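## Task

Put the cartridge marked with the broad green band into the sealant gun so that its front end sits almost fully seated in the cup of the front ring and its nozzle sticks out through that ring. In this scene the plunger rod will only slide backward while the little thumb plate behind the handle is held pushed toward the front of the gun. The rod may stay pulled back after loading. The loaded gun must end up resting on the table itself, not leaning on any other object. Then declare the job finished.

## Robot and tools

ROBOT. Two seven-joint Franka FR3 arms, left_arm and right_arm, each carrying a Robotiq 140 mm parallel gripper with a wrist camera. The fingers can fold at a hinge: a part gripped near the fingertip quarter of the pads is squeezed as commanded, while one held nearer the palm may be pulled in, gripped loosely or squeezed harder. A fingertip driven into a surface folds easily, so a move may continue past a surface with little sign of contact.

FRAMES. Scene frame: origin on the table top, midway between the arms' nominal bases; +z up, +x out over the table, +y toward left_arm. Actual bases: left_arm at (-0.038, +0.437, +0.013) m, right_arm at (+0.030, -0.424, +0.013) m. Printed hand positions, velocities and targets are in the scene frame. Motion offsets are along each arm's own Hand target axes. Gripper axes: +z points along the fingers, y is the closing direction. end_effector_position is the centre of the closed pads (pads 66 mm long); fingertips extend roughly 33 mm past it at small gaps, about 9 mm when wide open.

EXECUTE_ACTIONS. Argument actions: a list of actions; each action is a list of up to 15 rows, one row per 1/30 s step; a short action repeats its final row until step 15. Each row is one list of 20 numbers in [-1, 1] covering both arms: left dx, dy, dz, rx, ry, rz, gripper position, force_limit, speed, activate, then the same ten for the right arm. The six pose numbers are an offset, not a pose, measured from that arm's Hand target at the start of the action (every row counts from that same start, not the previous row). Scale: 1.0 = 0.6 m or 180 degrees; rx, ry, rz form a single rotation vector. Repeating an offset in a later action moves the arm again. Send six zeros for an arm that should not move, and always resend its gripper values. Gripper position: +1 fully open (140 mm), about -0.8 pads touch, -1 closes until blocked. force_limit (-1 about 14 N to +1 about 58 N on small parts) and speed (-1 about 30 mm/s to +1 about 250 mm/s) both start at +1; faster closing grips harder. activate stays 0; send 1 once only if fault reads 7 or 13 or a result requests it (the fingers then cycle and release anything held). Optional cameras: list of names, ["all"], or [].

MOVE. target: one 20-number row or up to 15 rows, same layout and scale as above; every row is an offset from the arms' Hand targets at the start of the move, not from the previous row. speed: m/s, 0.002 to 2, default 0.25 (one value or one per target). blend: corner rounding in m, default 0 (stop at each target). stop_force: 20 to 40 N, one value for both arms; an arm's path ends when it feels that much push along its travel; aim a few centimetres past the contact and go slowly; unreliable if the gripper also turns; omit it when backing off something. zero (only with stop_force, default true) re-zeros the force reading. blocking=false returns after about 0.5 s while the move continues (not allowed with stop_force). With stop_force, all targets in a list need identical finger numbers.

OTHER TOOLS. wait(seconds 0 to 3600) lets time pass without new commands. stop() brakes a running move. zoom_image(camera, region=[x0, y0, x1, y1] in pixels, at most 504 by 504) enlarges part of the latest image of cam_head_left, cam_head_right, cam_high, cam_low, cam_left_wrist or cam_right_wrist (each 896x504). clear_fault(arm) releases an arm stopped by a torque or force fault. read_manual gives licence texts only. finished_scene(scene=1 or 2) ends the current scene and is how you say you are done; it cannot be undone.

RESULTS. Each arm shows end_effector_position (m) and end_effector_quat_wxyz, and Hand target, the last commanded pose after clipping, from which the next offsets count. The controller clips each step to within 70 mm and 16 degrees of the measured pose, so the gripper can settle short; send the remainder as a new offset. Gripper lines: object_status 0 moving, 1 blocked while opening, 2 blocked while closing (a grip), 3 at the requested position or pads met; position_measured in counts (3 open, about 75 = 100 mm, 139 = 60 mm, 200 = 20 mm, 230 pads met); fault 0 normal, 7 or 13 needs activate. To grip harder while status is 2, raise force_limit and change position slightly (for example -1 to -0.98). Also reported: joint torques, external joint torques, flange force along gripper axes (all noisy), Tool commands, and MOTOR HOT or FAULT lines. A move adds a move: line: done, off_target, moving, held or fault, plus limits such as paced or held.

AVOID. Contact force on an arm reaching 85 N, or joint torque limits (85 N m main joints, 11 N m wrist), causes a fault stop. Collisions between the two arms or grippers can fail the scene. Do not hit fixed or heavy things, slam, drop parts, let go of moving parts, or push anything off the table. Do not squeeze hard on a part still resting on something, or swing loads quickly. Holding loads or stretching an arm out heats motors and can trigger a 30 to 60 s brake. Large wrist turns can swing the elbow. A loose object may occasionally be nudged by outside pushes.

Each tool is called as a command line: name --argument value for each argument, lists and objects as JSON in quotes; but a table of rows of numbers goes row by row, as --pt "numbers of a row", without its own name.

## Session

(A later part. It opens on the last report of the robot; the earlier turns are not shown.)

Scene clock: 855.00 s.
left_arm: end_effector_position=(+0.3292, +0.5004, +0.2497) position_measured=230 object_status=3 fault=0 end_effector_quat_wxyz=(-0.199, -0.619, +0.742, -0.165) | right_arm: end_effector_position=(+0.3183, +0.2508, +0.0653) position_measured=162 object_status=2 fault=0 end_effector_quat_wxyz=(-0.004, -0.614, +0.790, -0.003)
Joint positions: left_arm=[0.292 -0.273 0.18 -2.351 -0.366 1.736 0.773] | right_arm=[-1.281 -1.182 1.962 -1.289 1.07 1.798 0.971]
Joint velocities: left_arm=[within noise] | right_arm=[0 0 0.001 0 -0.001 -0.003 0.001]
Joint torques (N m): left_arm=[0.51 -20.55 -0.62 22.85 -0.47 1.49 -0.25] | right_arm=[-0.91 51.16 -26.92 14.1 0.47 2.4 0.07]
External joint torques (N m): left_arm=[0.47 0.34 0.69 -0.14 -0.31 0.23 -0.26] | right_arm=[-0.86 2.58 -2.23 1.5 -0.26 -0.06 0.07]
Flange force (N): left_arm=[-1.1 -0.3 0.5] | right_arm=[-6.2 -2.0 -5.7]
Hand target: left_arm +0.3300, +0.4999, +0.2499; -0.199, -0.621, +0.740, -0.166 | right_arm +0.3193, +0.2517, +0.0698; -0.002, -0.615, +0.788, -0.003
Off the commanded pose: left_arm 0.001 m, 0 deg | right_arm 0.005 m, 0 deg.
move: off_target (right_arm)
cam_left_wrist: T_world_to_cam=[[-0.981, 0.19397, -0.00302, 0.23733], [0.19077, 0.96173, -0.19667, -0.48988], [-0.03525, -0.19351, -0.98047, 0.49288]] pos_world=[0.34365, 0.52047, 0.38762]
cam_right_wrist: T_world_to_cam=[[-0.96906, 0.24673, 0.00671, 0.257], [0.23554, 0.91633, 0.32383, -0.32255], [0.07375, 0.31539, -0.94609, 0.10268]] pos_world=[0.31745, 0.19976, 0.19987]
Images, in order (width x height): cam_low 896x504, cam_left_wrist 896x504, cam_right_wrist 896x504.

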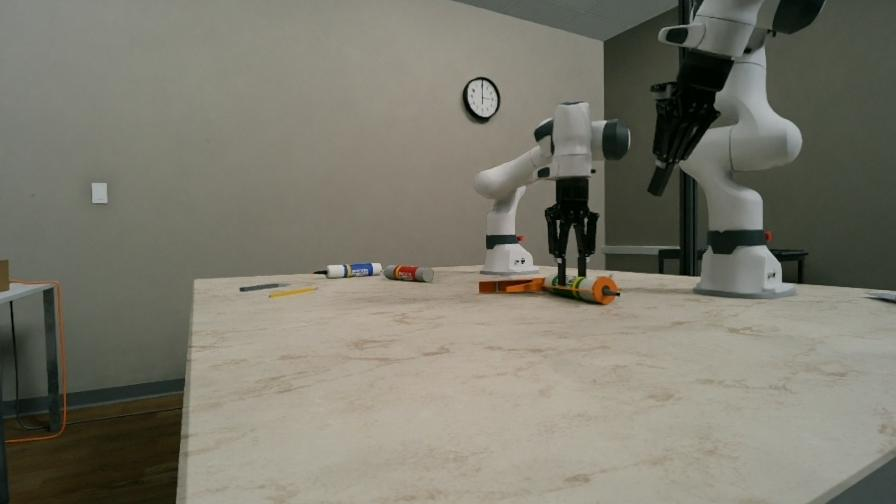

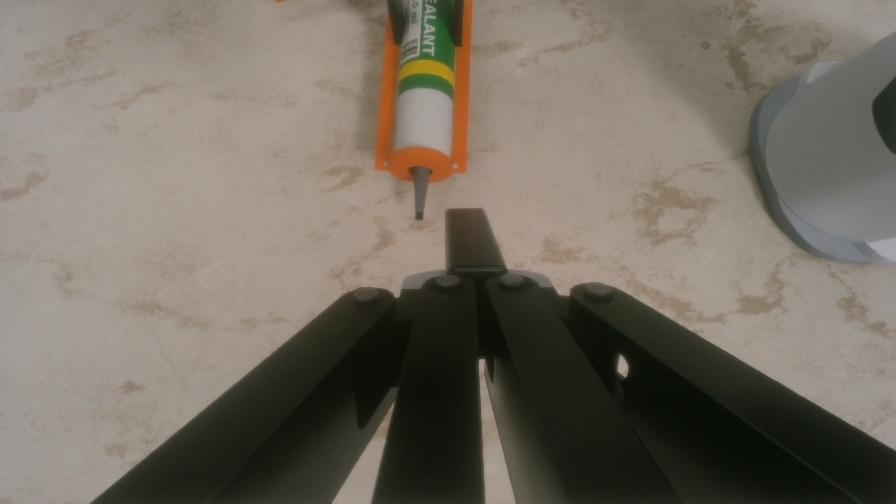

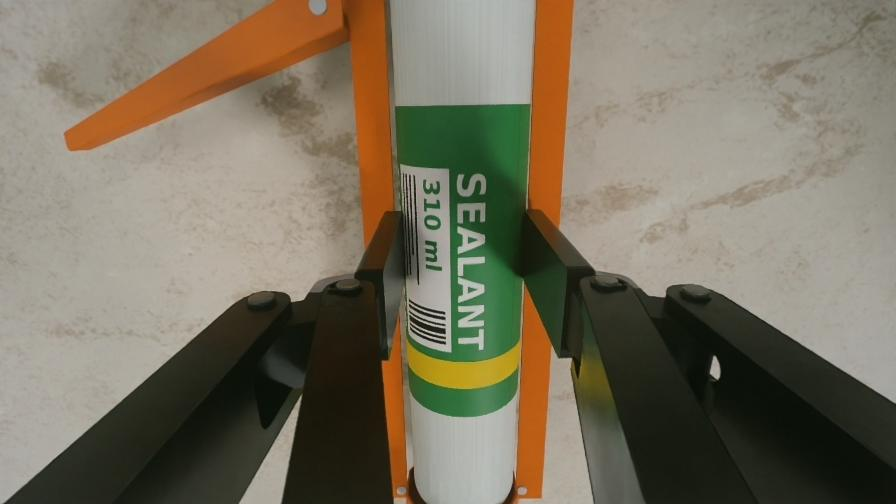

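move --pt "0.04 0 -0.05 0.129 0 -0.479 -1 -1 -1 0 0 0 0.008 0 0 0 -0.98 0 -1 0" --pt "0.04 0 -0.05 0.258 0 -0.957 -0.49 -1 0 0 0 0 0.008 0 0 0 -0.98 0 -1 0" --speed 0.3 --cameras '["cam_head_left","cam_low","cam_high","cam_left_wrist"]'

Scene clock: 913.83 s.
left_arm: end_effector_position=(+0.3306, +0.5000, +0.2889) position_measured=230 object_status=3 fault=0 end_effector_quat_wxyz=(+0.041, +0.921, +0.384, +0.053) | right_arm: end_effector_position=(+0.3179, +0.2503, +0.0640) position_measured=162 object_status=2 fault=0 end_effector_quat_wxyz=(-0.005, -0.614, +0.789, -0.004)
Joint positions: left_arm=[1.329 -1.124 -0.8 -2.528 -0.828 1.613 -1.444] | right_arm=[-1.281 -1.184 1.963 -1.289 1.07 1.798 0.971]
Joint velocities: left_arm=[-0.001 0 0 -0.001 0 0 0.006] | right_arm=[within noise]
Joint torques (N m): left_arm=[-0.05 9.09 17.74 18.27 0.7 2.97 0.14] | right_arm=[-0.88 50.08 -26.09 13.6 0.78 2.78 -0.05]
External joint torques (N m): left_arm=[0.07 1.03 1.19 -0.14 0.15 0.23 0.12] | right_arm=[-0.62 1.32 -1.24 1.05 0.06 0.3 -0.05]
Flange force (N): left_arm=[1.5 -2.2 -2.0] | right_arm=[-4.8 -1.7 -2.5]
Hand target: left_arm +0.3307, +0.5001, +0.2890; +0.042, +0.922, +0.381, +0.053 (not the last commanded pose) | right_arm +0.3193, +0.2516, +0.0650; -0.002, -0.615, +0.788, -0.003
Tool commands: left_gripper/position=-1.0 left_gripper/force_limit=-1.0 left_gripper/speed=-1.0 left_gripper/activate=+0.0 right_gripper/position=-0.98 right_gripper/force_limit=+0.0 right_gripper/speed=-1.0 right_gripper/activate=+0.0
Off the commanded pose: left_arm 0.006 m, 34 deg | right_arm 0.002 m, 0 deg.
move: held (left_arm; a check stopped the path); path passed 1 of 2 targets; target 2's new numbers were not sent; limits=held
pose unreachable (left arm): on one or more control steps of this call, first in action 0 (counted from 0), this arm could not follow its commanded pose, so it was not sent that pose on those steps. It may still have moved: this result reports where it is.
cause: moving toward the commanded pose would bring a part of the arm too close to another arm (a part of this arm just beyond joint 4 (elbow) and a part of the right arm just beyond its joint 5 (forearm roll), at the place that arm is still heading or pushing toward).
cam_left_wrist: T_world_to_cam=[[0.69159, -0.71254, 0.11829, 0.10408], [-0.71488, -0.65184, 0.25311, 0.49413], [-0.10324, -0.25961, -0.96018, 0.58101]] pos_world=[0.34125, 0.54709, 0.42049]
Images, in order (width x height): cam_head_left 896x504, cam_high 896x504, cam_low 896x504, cam_left_wrist 896x504.

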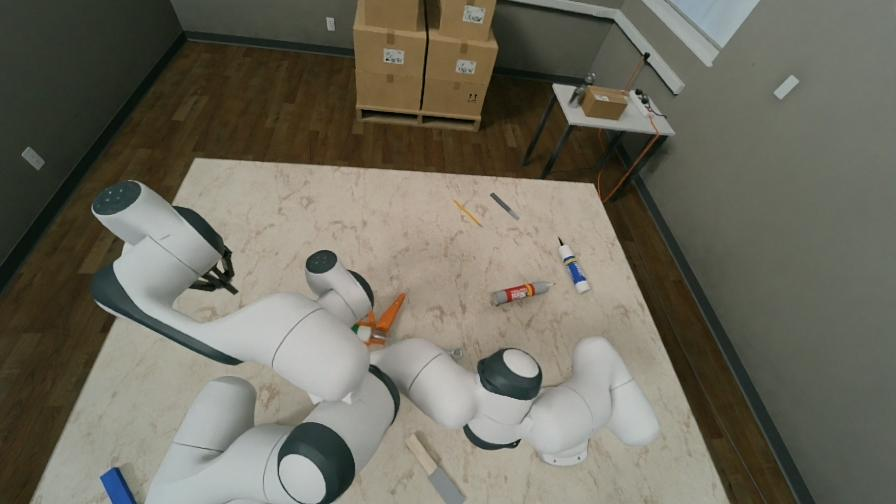

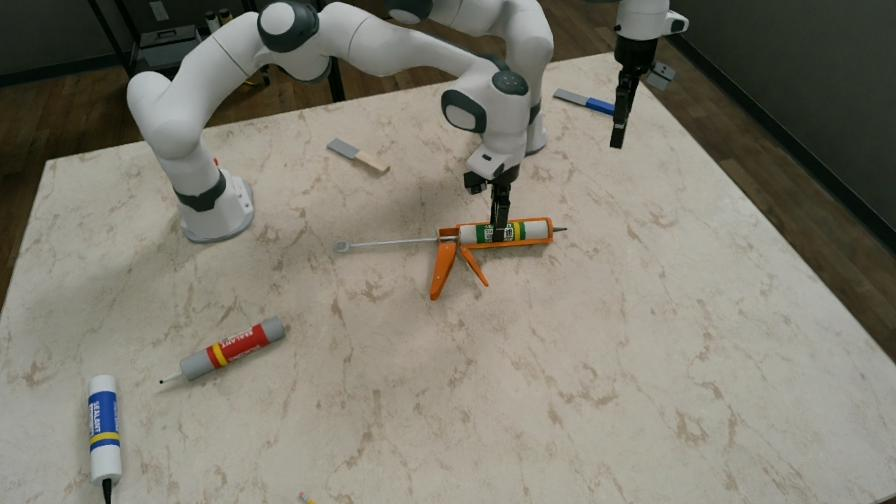

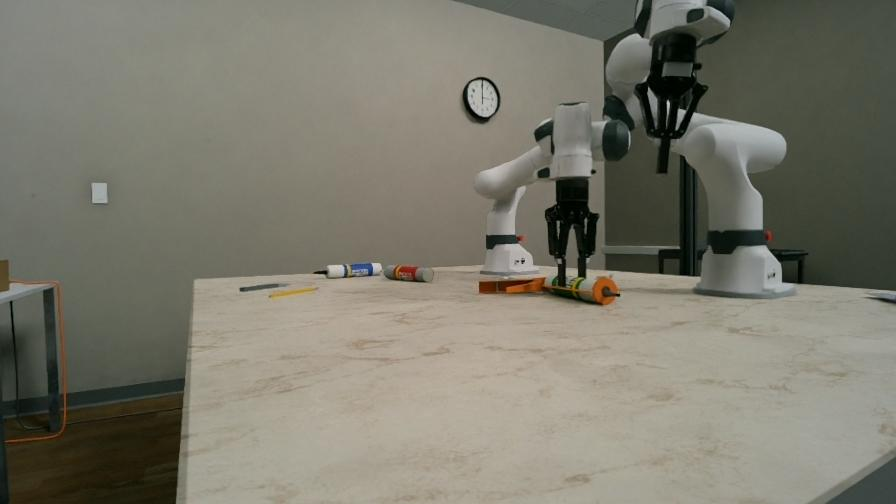

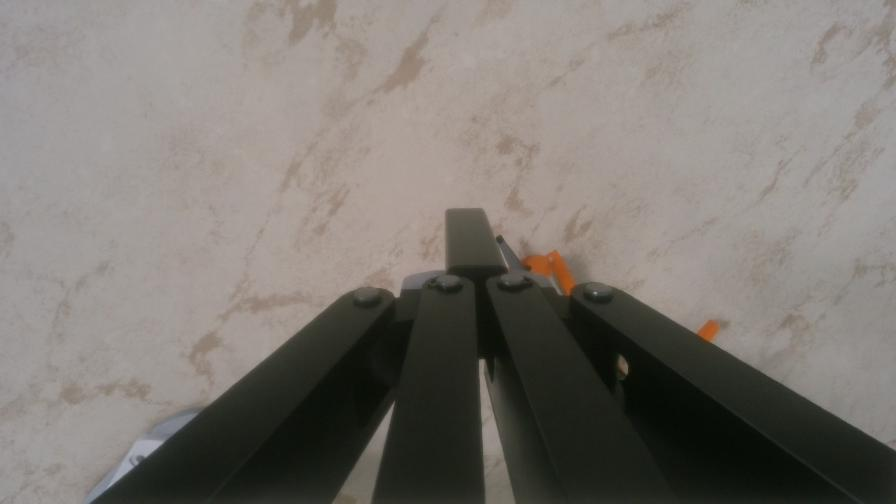

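move --pt "0 0 0 -0.077 -0.007 0.400 -1 -1 -1 0 0 0 0.0 0 0 0 -0.98 0 -1 0" --pt "0 0 0 -0.154 -0.014 0.800 -1 -1 -1 0 0 0 0 0 0 0 -0.98 0 -1 0" --speed 0.5 --blend 0.03 --cameras '["cam_low","cam_high","cam_left_wrist"]'

Scene clock: 927.37 s.
left_arm: end_effector_position=(+0.3312, +0.4993, +0.2891) position_measured=230 object_status=3 fault=0 end_effector_quat_wxyz=(-0.135, -0.619, +0.766, -0.110) | right_arm: end_effector_position=(+0.3179, +0.2503, +0.0640) position_measured=162 object_status=2 fault=0 end_effector_quat_wxyz=(-0.005, -0.614, +0.789, -0.004)
Joint positions: left_arm=[0.318 -0.401 0.061 -2.341 -0.268 1.735 0.666] | right_arm=[-1.281 -1.184 1.963 -1.289 1.07 1.798 0.971]
Joint velocities: left_arm=[0.001 0 0 0 -0.002 0.001 0.007] | right_arm=[within noise]
Joint torques (N m): left_arm=[-0.02 -16.61 0.39 24.52 0.7 1.6 0.19] | right_arm=[-0.86 50.13 -26.11 13.55 0.75 2.79 -0.06]
External joint torques (N m): left_arm=[0.03 1.1 1.21 0.58 0.61 -0.19 0.18] | right_arm=[-1.01 1.32 -1.39 0.8 0.01 0.32 -0.06]
Flange force (N): left_arm=[-4.5 -2.7 -2.9] | right_arm=[-4.4 -2.2 -2.4]
Hand target: left_arm +0.3307, +0.5001, +0.2890; -0.135, -0.616, +0.768, -0.109 | right_arm +0.3193, +0.2516, +0.0650; -0.002, -0.615, +0.788, -0.003
Off the commanded pose: left_arm 0.001 m, 0 deg | right_arm 0.002 m, 0 deg.
move: done; limits=paced
cam_left_wrist: T_world_to_cam=[[-0.97445, 0.22458, -0.00307, 0.22208], [0.22459, 0.97416, -0.02382, -0.54886], [-0.00236, -0.0239, -0.99971, 0.44137]] pos_world=[0.34071, 0.49535, 0.42886]
Images, in order (width x height): cam_high 896x504, cam_low 896x504, cam_left_wrist 896x504.

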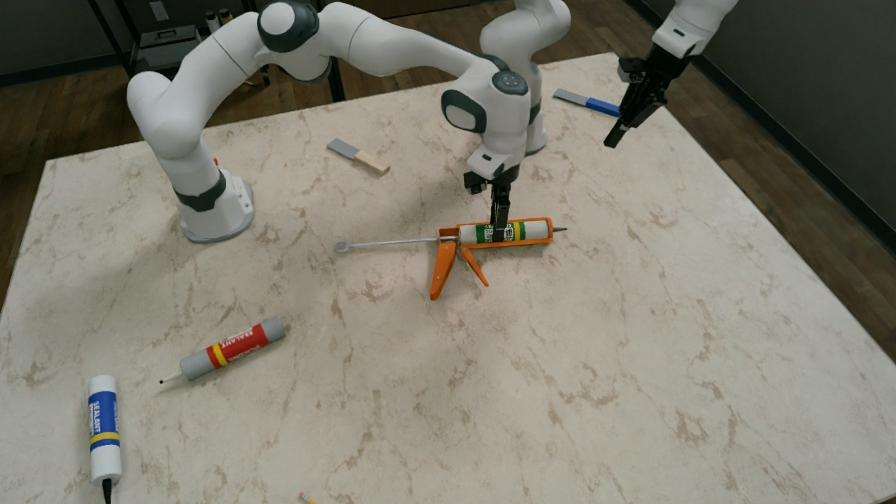

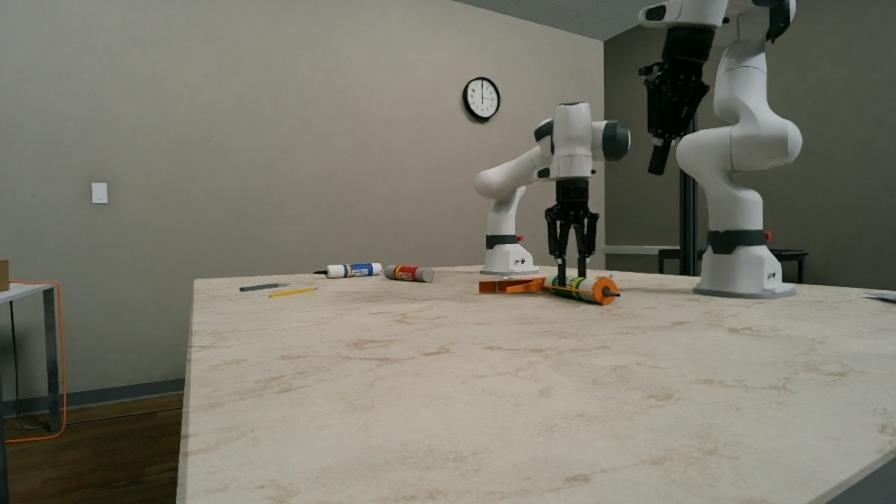

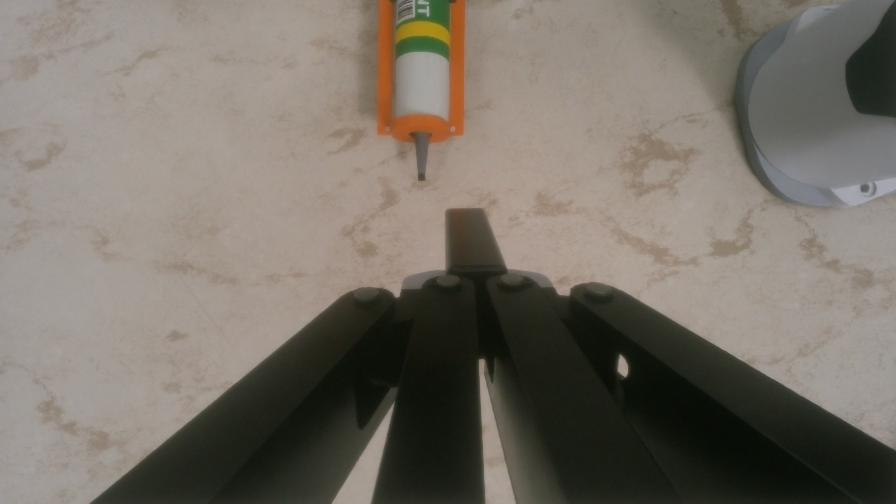

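zoom_image --camera "cam_left_wrist" --region '[360, 50, 480, 200]'

Scaled by 3.360 from the camera's image (finer frame: 1280x720).

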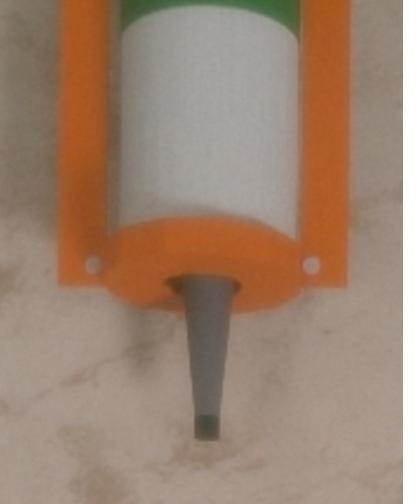

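zoom_image --camera "cam_high" --region '[150, 310, 300, 390]'

zoom_image --camera "cam_high" --region '[430, 190, 580, 270]'

Scaled by 3.360 from the camera's image (finer frame: 1280x720).

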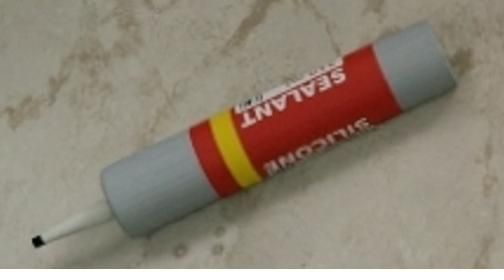

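Scaled by 3.360 from the camera's image (finer frame: 1280x720).

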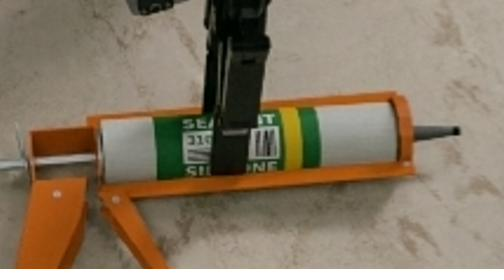

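move --pt "0.0138 -0.0885 0.3403 0 0 0 -1 -1 -1 0 0 0 0.0 0 0 0 -0.98 0 -1 0" --pt "-0.0078 -0.0885 0.3998 0 0 0 -1 -1 -1 0 0 0 0 0 0 0 -0.98 0 -1 0" --speed 0.15 --cameras '["cam_low","cam_high","cam_left_wrist","cam_head_right"]'

zoom_image --camera "cam_low" --region '[540, 220, 680, 310]'

zoom_image --camera "cam_high" --region '[480, 160, 640, 270]'

Scene clock: 963.00 s.
left_arm: end_effector_position=(+0.3646, +0.4140, +0.0618) position_measured=230 object_status=3 fault=0 end_effector_quat_wxyz=(-0.136, -0.618, +0.767, -0.107) | right_arm: end_effector_position=(+0.3179, +0.2503, +0.0640) position_measured=162 object_status=2 fault=0 end_effector_quat_wxyz=(-0.005, -0.614, +0.789, -0.004)
Joint positions: left_arm=[0.194 -0.01 -0.083 -2.59 -0.493 2.394 0.73] | right_arm=[-1.281 -1.184 1.963 -1.289 1.07 1.798 0.971]
Joint velocities: left_arm=[0 0 0.001 0 -0.001 0.001 0.006] | right_arm=[within noise]
Joint torques (N m): left_arm=[-0.11 -24.61 0.39 18.68 -0.01 2.04 0.18] | right_arm=[-0.9 50.02 -26.01 13.58 0.77 2.79 0.01]
External joint torques (N m): left_arm=[-0.1 0.88 0.4 0.65 -0.39 0.31 0.17] | right_arm=[-1.12 1.35 -1.39 0.85 0.02 0.35 0.01]
Flange force (N): left_arm=[-2.6 -3.5 3.0] | right_arm=[-5.2 -2.3 -2.5]
Hand target: left_arm +0.3659, +0.4129, +0.0619; -0.135, -0.616, +0.768, -0.109 | right_arm +0.3193, +0.2516, +0.0650; -0.002, -0.615, +0.788, -0.003
Off the commanded pose: left_arm 0.002 m, 0 deg | right_arm 0.002 m, 0 deg.
move: done
cam_left_wrist: T_world_to_cam=[[-0.97384, 0.22722, 0.00179, 0.27146], [0.22712, 0.97361, -0.02221, -0.47947], [-0.00679, -0.02123, -0.99975, 0.21274]] pos_world=[0.3747, 0.40965, 0.20155]
Images, in order (width x height): cam_head_right 896x504, cam_high 896x504, cam_low 896x504, cam_left_wrist 896x504.

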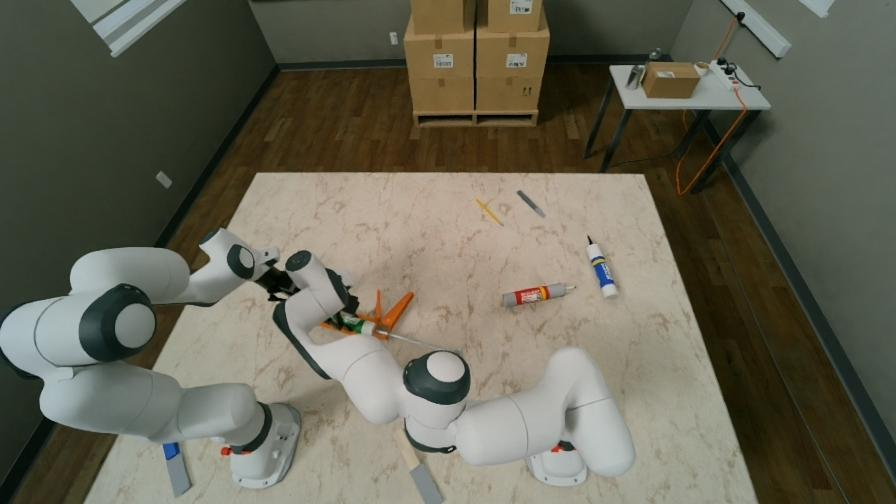

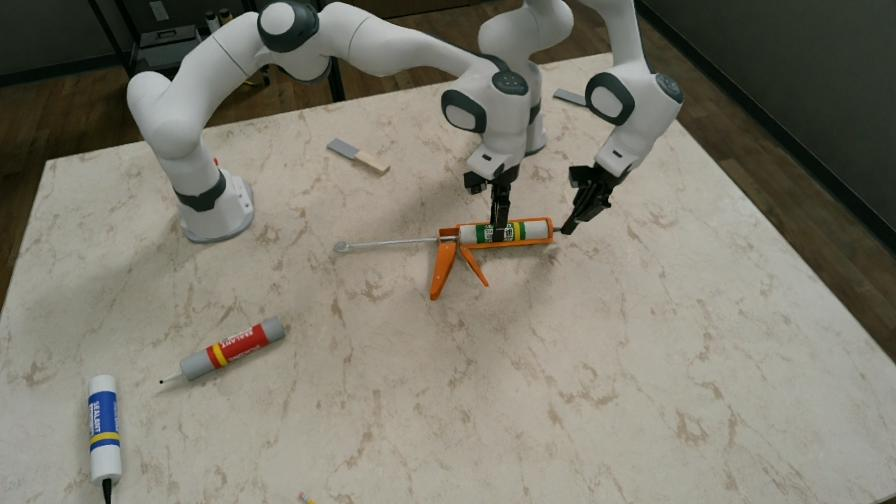

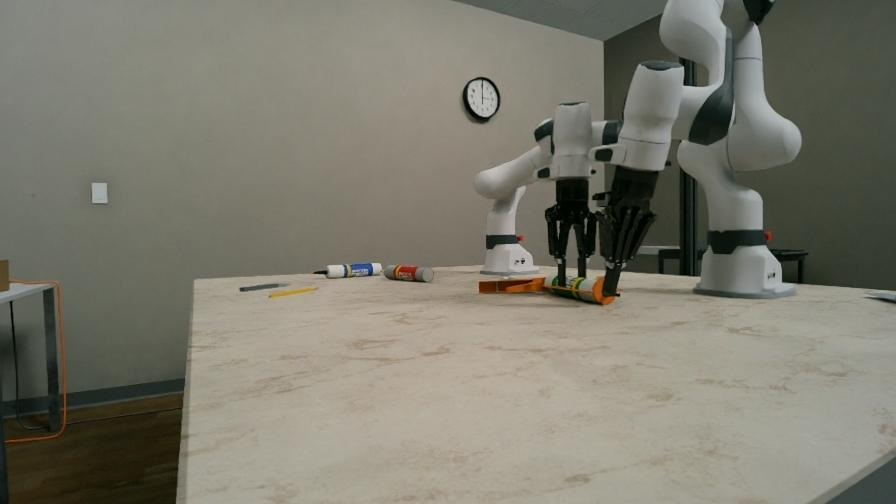

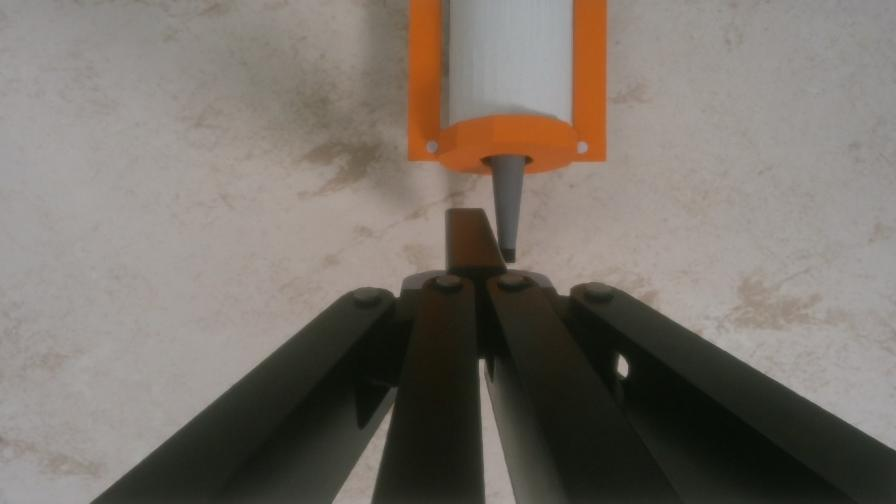

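Scaled by 3.600 from the camera's image (finer frame: 1280x720).

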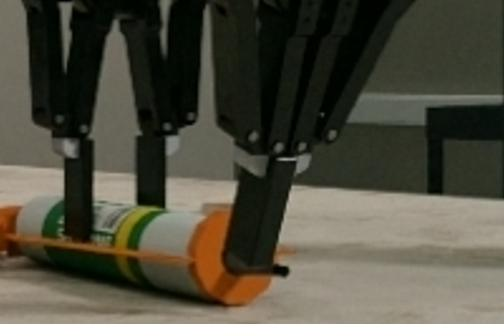

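Scaled by 3.150 from the camera's image (finer frame: 1280x720).

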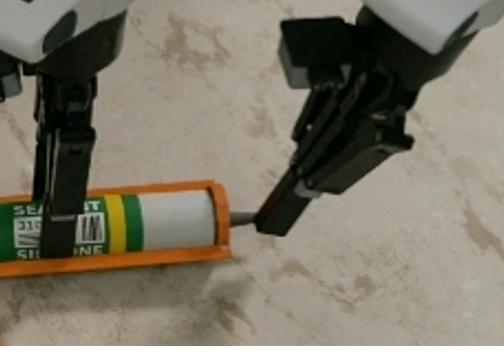

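zoom_image --camera "cam_left_wrist" --region '[390, 0, 630, 280]'

Scaled by 1.800 from the camera's image (finer frame: 1280x720).

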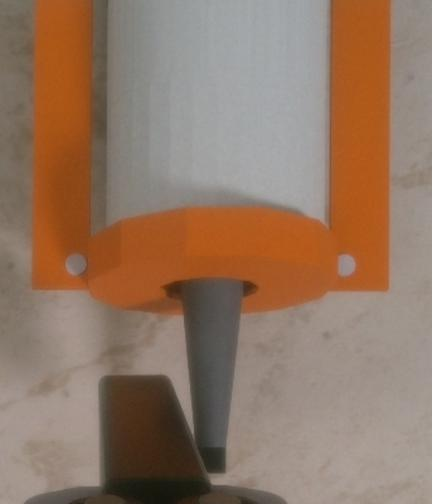

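move --pt "-0.0045 0 0.0125 0 0 0 -1 -1 -1 0 0 -0.0022 0 0 0 0 -0.98 0 -1 0" --pt "0.0225 0 0.0225 0 0 0 -1 -1 -1 0 0 -0.0022 0 0 0 0 -0.98 0 -1 0" --speed 0.04 --cameras '["cam_low","cam_high","cam_left_wrist"]'

zoom_image --camera "cam_low" --region '[540, 220, 680, 310]'

zoom_image --camera "cam_high" --region '[430, 190, 580, 270]'

zoom_image --camera "cam_left_wrist" --region '[390, 0, 630, 280]'

Scene clock: 973.50 s.
left_arm: end_effector_position=(+0.3614, +0.3970, +0.0534) position_measured=231 object_status=3 fault=0 end_effector_quat_wxyz=(-0.136, -0.614, +0.770, -0.108) | right_arm: end_effector_position=(+0.3184, +0.2501, +0.0638) position_measured=162 object_status=2 fault=0 end_effector_quat_wxyz=(-0.005, -0.614, +0.790, -0.004)
Joint positions: left_arm=[0.172 0.001 -0.106 -2.608 -0.523 2.431 0.732] | right_arm=[-1.283 -1.184 1.964 -1.289 1.07 1.798 0.971]
Joint velocities: left_arm=[0.001 0 0.001 0.001 -0.002 0.002 -0.005] | right_arm=[within noise]
Joint torques (N m): left_arm=[0.02 -25.81 0.38 17.64 -0.03 1.96 -0.2] | right_arm=[-1.72 49.91 -26.09 13.75 0.7 2.72 -0.12]
External joint torques (N m): left_arm=[0.05 -0.43 0.42 0.03 -0.41 0.22 -0.21] | right_arm=[-1.86 1.33 -1.52 1.08 -0.04 0.28 -0.12]
Flange force (N): left_arm=[0.8 1.1 -0.2] | right_arm=[-8.9 -4.1 -2.7]
Hand target: left_arm +0.3622, +0.3960, +0.0538; -0.135, -0.616, +0.768, -0.109 | right_arm +0.3205, +0.2513, +0.0650; -0.002, -0.615, +0.788, -0.003
Off the commanded pose: left_arm 0.001 m, 0 deg | right_arm 0.003 m, 0 deg.
move: done
cam_left_wrist: T_world_to_cam=[[-0.97134, 0.23768, -0.00156, 0.26746], [0.23765, 0.97108, -0.02292, -0.46514], [-0.00393, -0.02263, -0.99974, 0.20335]] pos_world=[0.37113, 0.39273, 0.19306]
Images, in order (width x height): cam_high 896x504, cam_low 896x504, cam_left_wrist 896x504.

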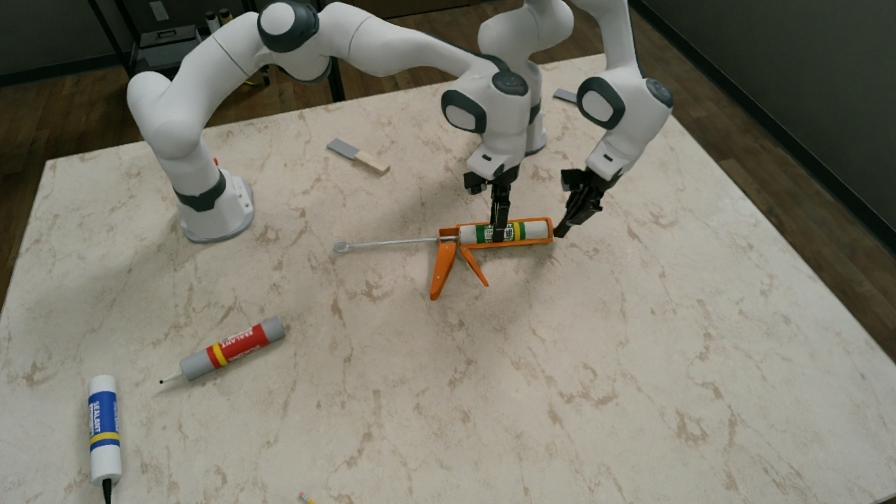

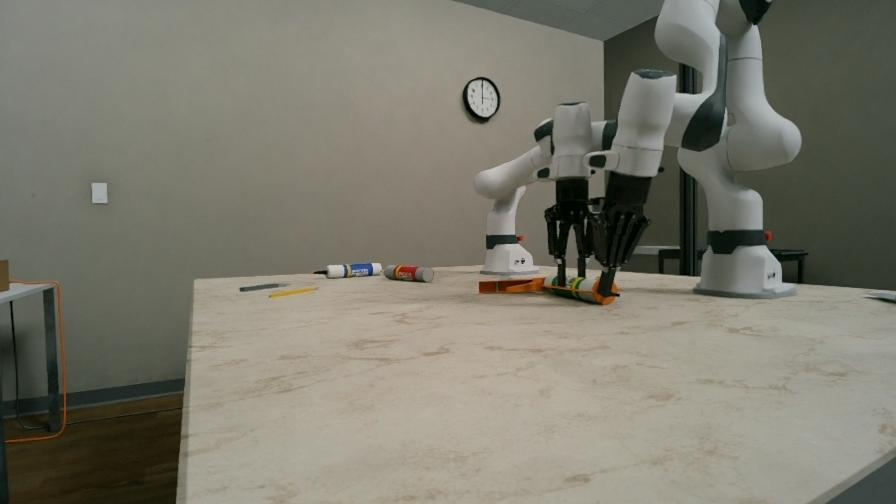

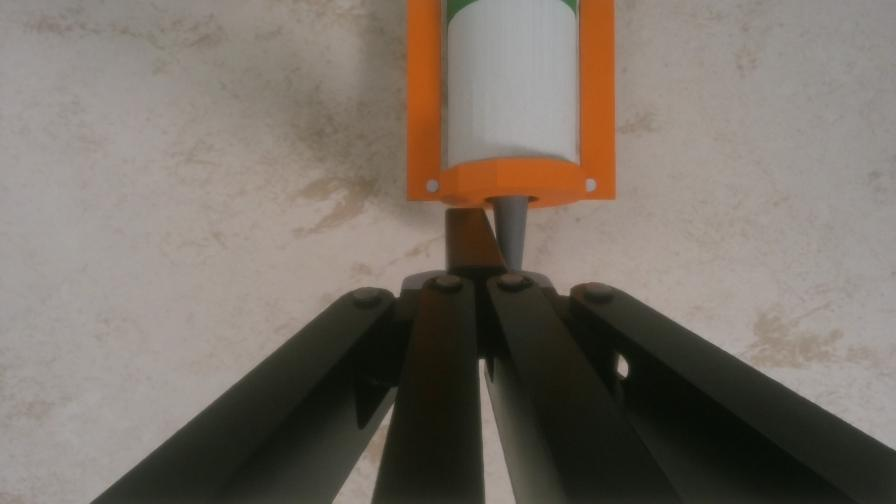

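Scaled by 3.600 from the camera's image (finer frame: 1280x720).

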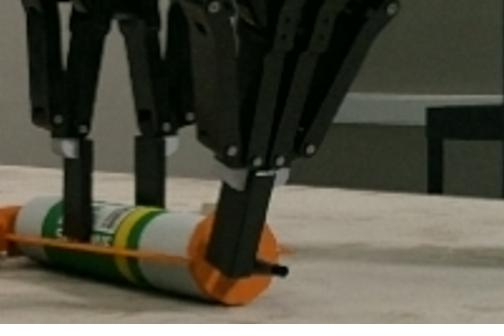

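Scaled by 3.360 from the camera's image (finer frame: 1280x720).

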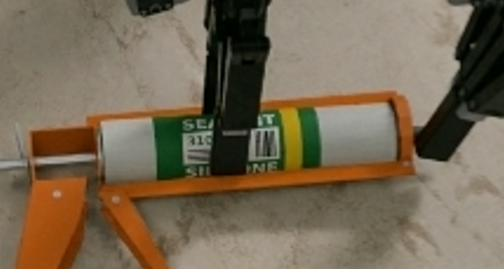

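Scaled by 1.800 from the camera's image (finer frame: 1280x720).

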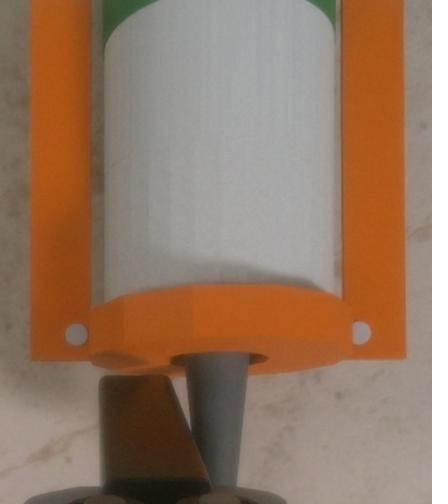

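move --pt "0 0 0 0 0 0 -1 -1 -1 0 0.005 0 0 0 0 0 -0.98 0 -1 0" --pt "0 0 0 0 0 0 -1 -1 -1 0 0.005 0 -0.005 0 0 0 -0.98 0 -1 0" --speed 0.03 --cameras '["cam_low","cam_high","cam_left_wrist"]'

zoom_image --camera "cam_low" --region '[540, 240, 640, 310]'

zoom_image --camera "cam_high" --region '[430, 190, 580, 270]'

zoom_image --camera "cam_left_wrist" --region '[390, 0, 630, 280]'

NO LINK: the link to the robot was lost, through no command of yours. Nothing of this call was sent. You have no control until a result says that control is back. Your reply's later calls are not run. To wait, call execute_actions with no actions. The wait itself costs no score and uses none of the scene's actions.

NO LINK: the link to the robot is lost, so no picture can be shown. You have no control until a result says that control is back. To wait, call execute_actions with no actions.

NO LINK: the link to the robot is lost, so no picture can be shown. You have no control until a result says that control is back. To wait, call execute_actions with no actions.

NO LINK: the link to the robot is lost, so no picture can be shown. You have no control until a result says that control is back. To wait, call execute_actions with no actions.

execute_actions --actions '[]'

NO LINK, STILL. Call execute_actions again with no actions.

execute_actions --actions '[]'

Scene clock: 1009.03 s.
left_arm: end_effector_position=(+0.3616, +0.3971, +0.0534) position_measured=230 object_status=3 fault=0 end_effector_quat_wxyz=(-0.136, -0.615, +0.769, -0.108) | right_arm: end_effector_position=(+0.3184, +0.2501, +0.0637) position_measured=162 object_status=2 fault=0 end_effector_quat_wxyz=(-0.005, -0.614, +0.790, -0.004)
Joint positions: left_arm=[0.172 0.001 -0.106 -2.608 -0.523 2.431 0.73] | right_arm=[-1.283 -1.184 1.964 -1.289 1.07 1.798 0.971]
Joint velocities: within noise
Joint torques (N m): left_arm=[0.46 -25.14 0.77 17.94 0.52 1.77 -0.06] | right_arm=[-0.88 49.75 -25.75 13.31 0.68 2.35 0.21]
External joint torques (N m): left_arm=[0.49 0.32 0.8 0.28 0.14 0.01 -0.07] | right_arm=[-1 0.93 -1 0.55 -0.06 -0.12 0.21]
Flange force (N): left_arm=[-2.2 -1.3 -0.4] | right_arm=[-5.1 -1.9 -2.3]
Hand target: left_arm +0.3616, +0.3971, +0.0534; -0.136, -0.615, +0.769, -0.108 | right_arm +0.3184, +0.2501, +0.0637; -0.005, -0.614, +0.790, -0.004
Tool commands: left_gripper/position=-1.0 left_gripper/force_limit=-1.0 left_gripper/speed=-1.0 left_gripper/activate=+0.0 right_gripper/position=-0.976471 right_gripper/force_limit=+0.003922 right_gripper/speed=-1.0 right_gripper/activate=+0.0
CONTROL IS BACK. The link is back. The arms hold where they stopped. Where a move or wait says "fault", it means the lost link, not a fault of the arm. Commands run again from your next reply on.
camera_calibration:
cam_left_wrist: T_world_to_cam=[[-0.97178, 0.23589, -0.00137, 0.26845], [0.23586, 0.97152, -0.02263, -0.46486], [-0.00401, -0.02231, -0.99974, 0.20326]] pos_world=[0.37133, 0.39283, 0.19306]
cam_right_wrist: T_world_to_cam=[[-0.96895, 0.24715, 0.00718, 0.25709], [0.23625, 0.91686, 0.32178, -0.32166], [0.07295, 0.31349, -0.94679, 0.10214]] pos_world=[0.31765, 0.19936, 0.19837]

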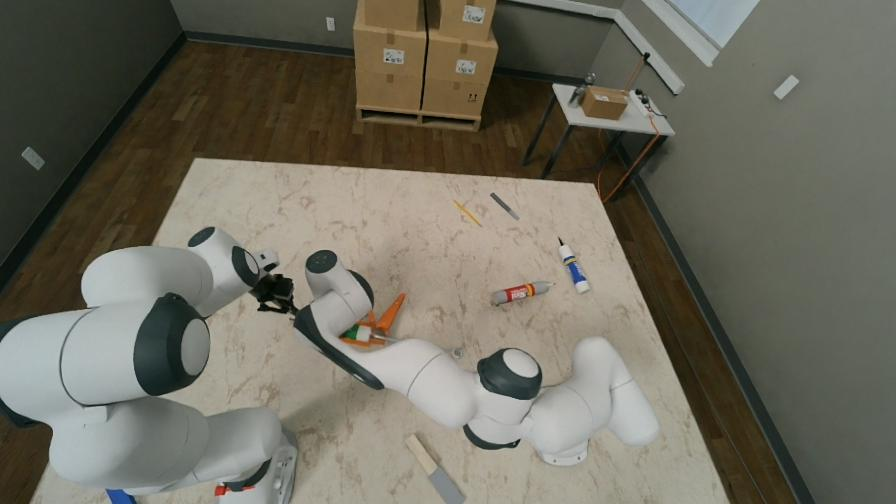

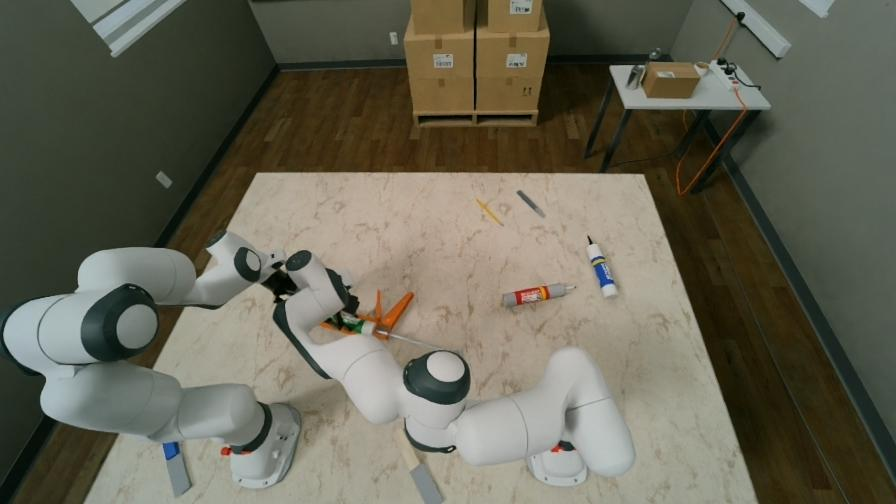

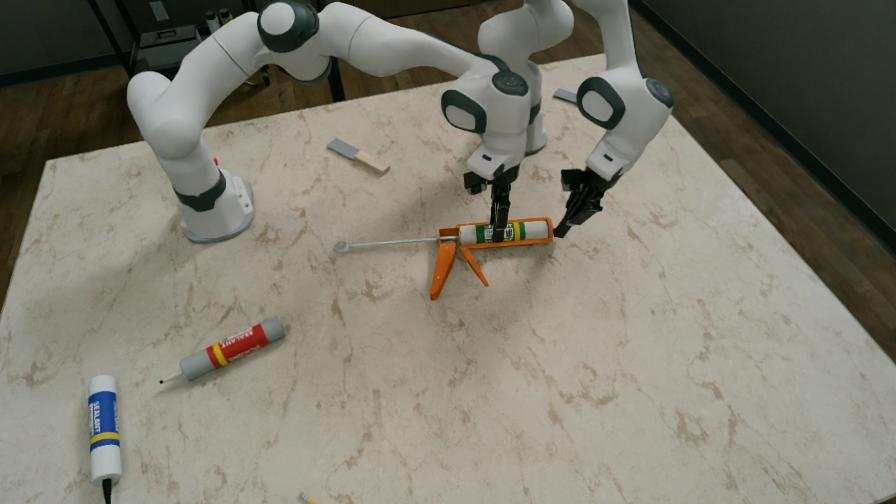

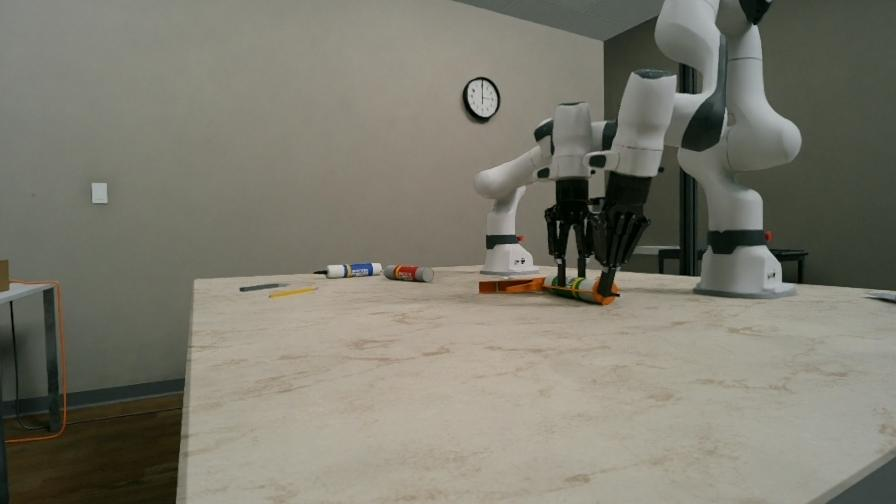

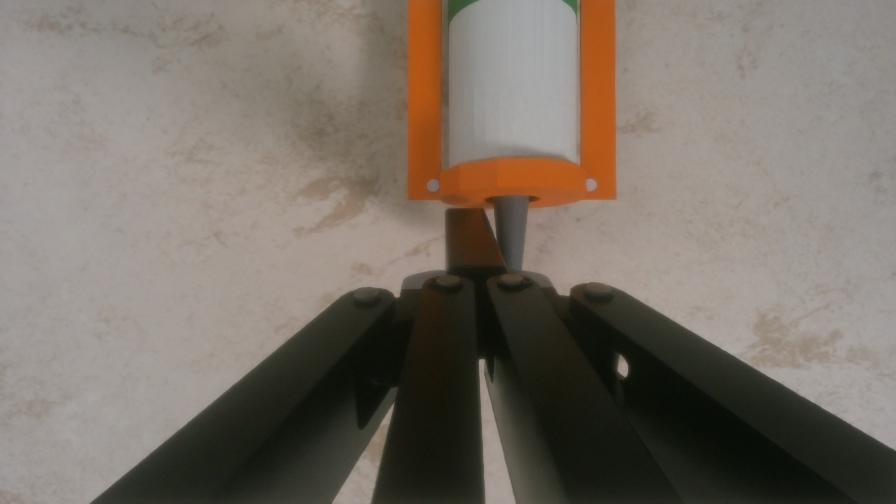

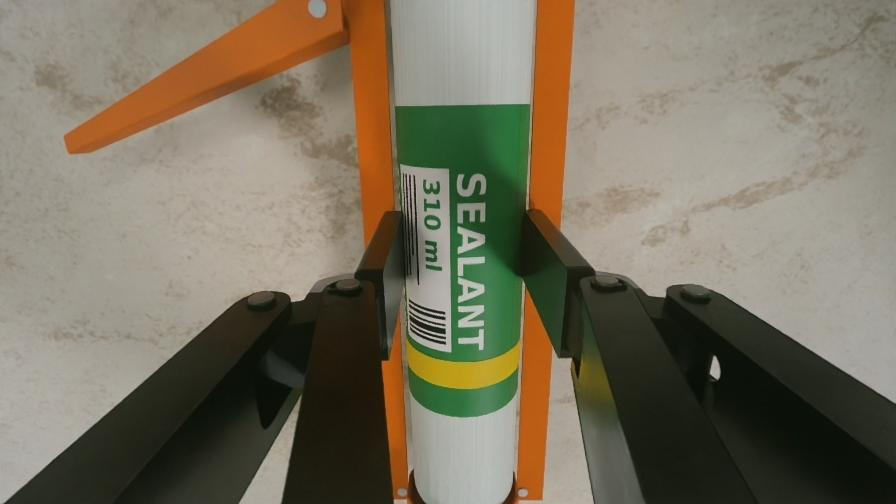

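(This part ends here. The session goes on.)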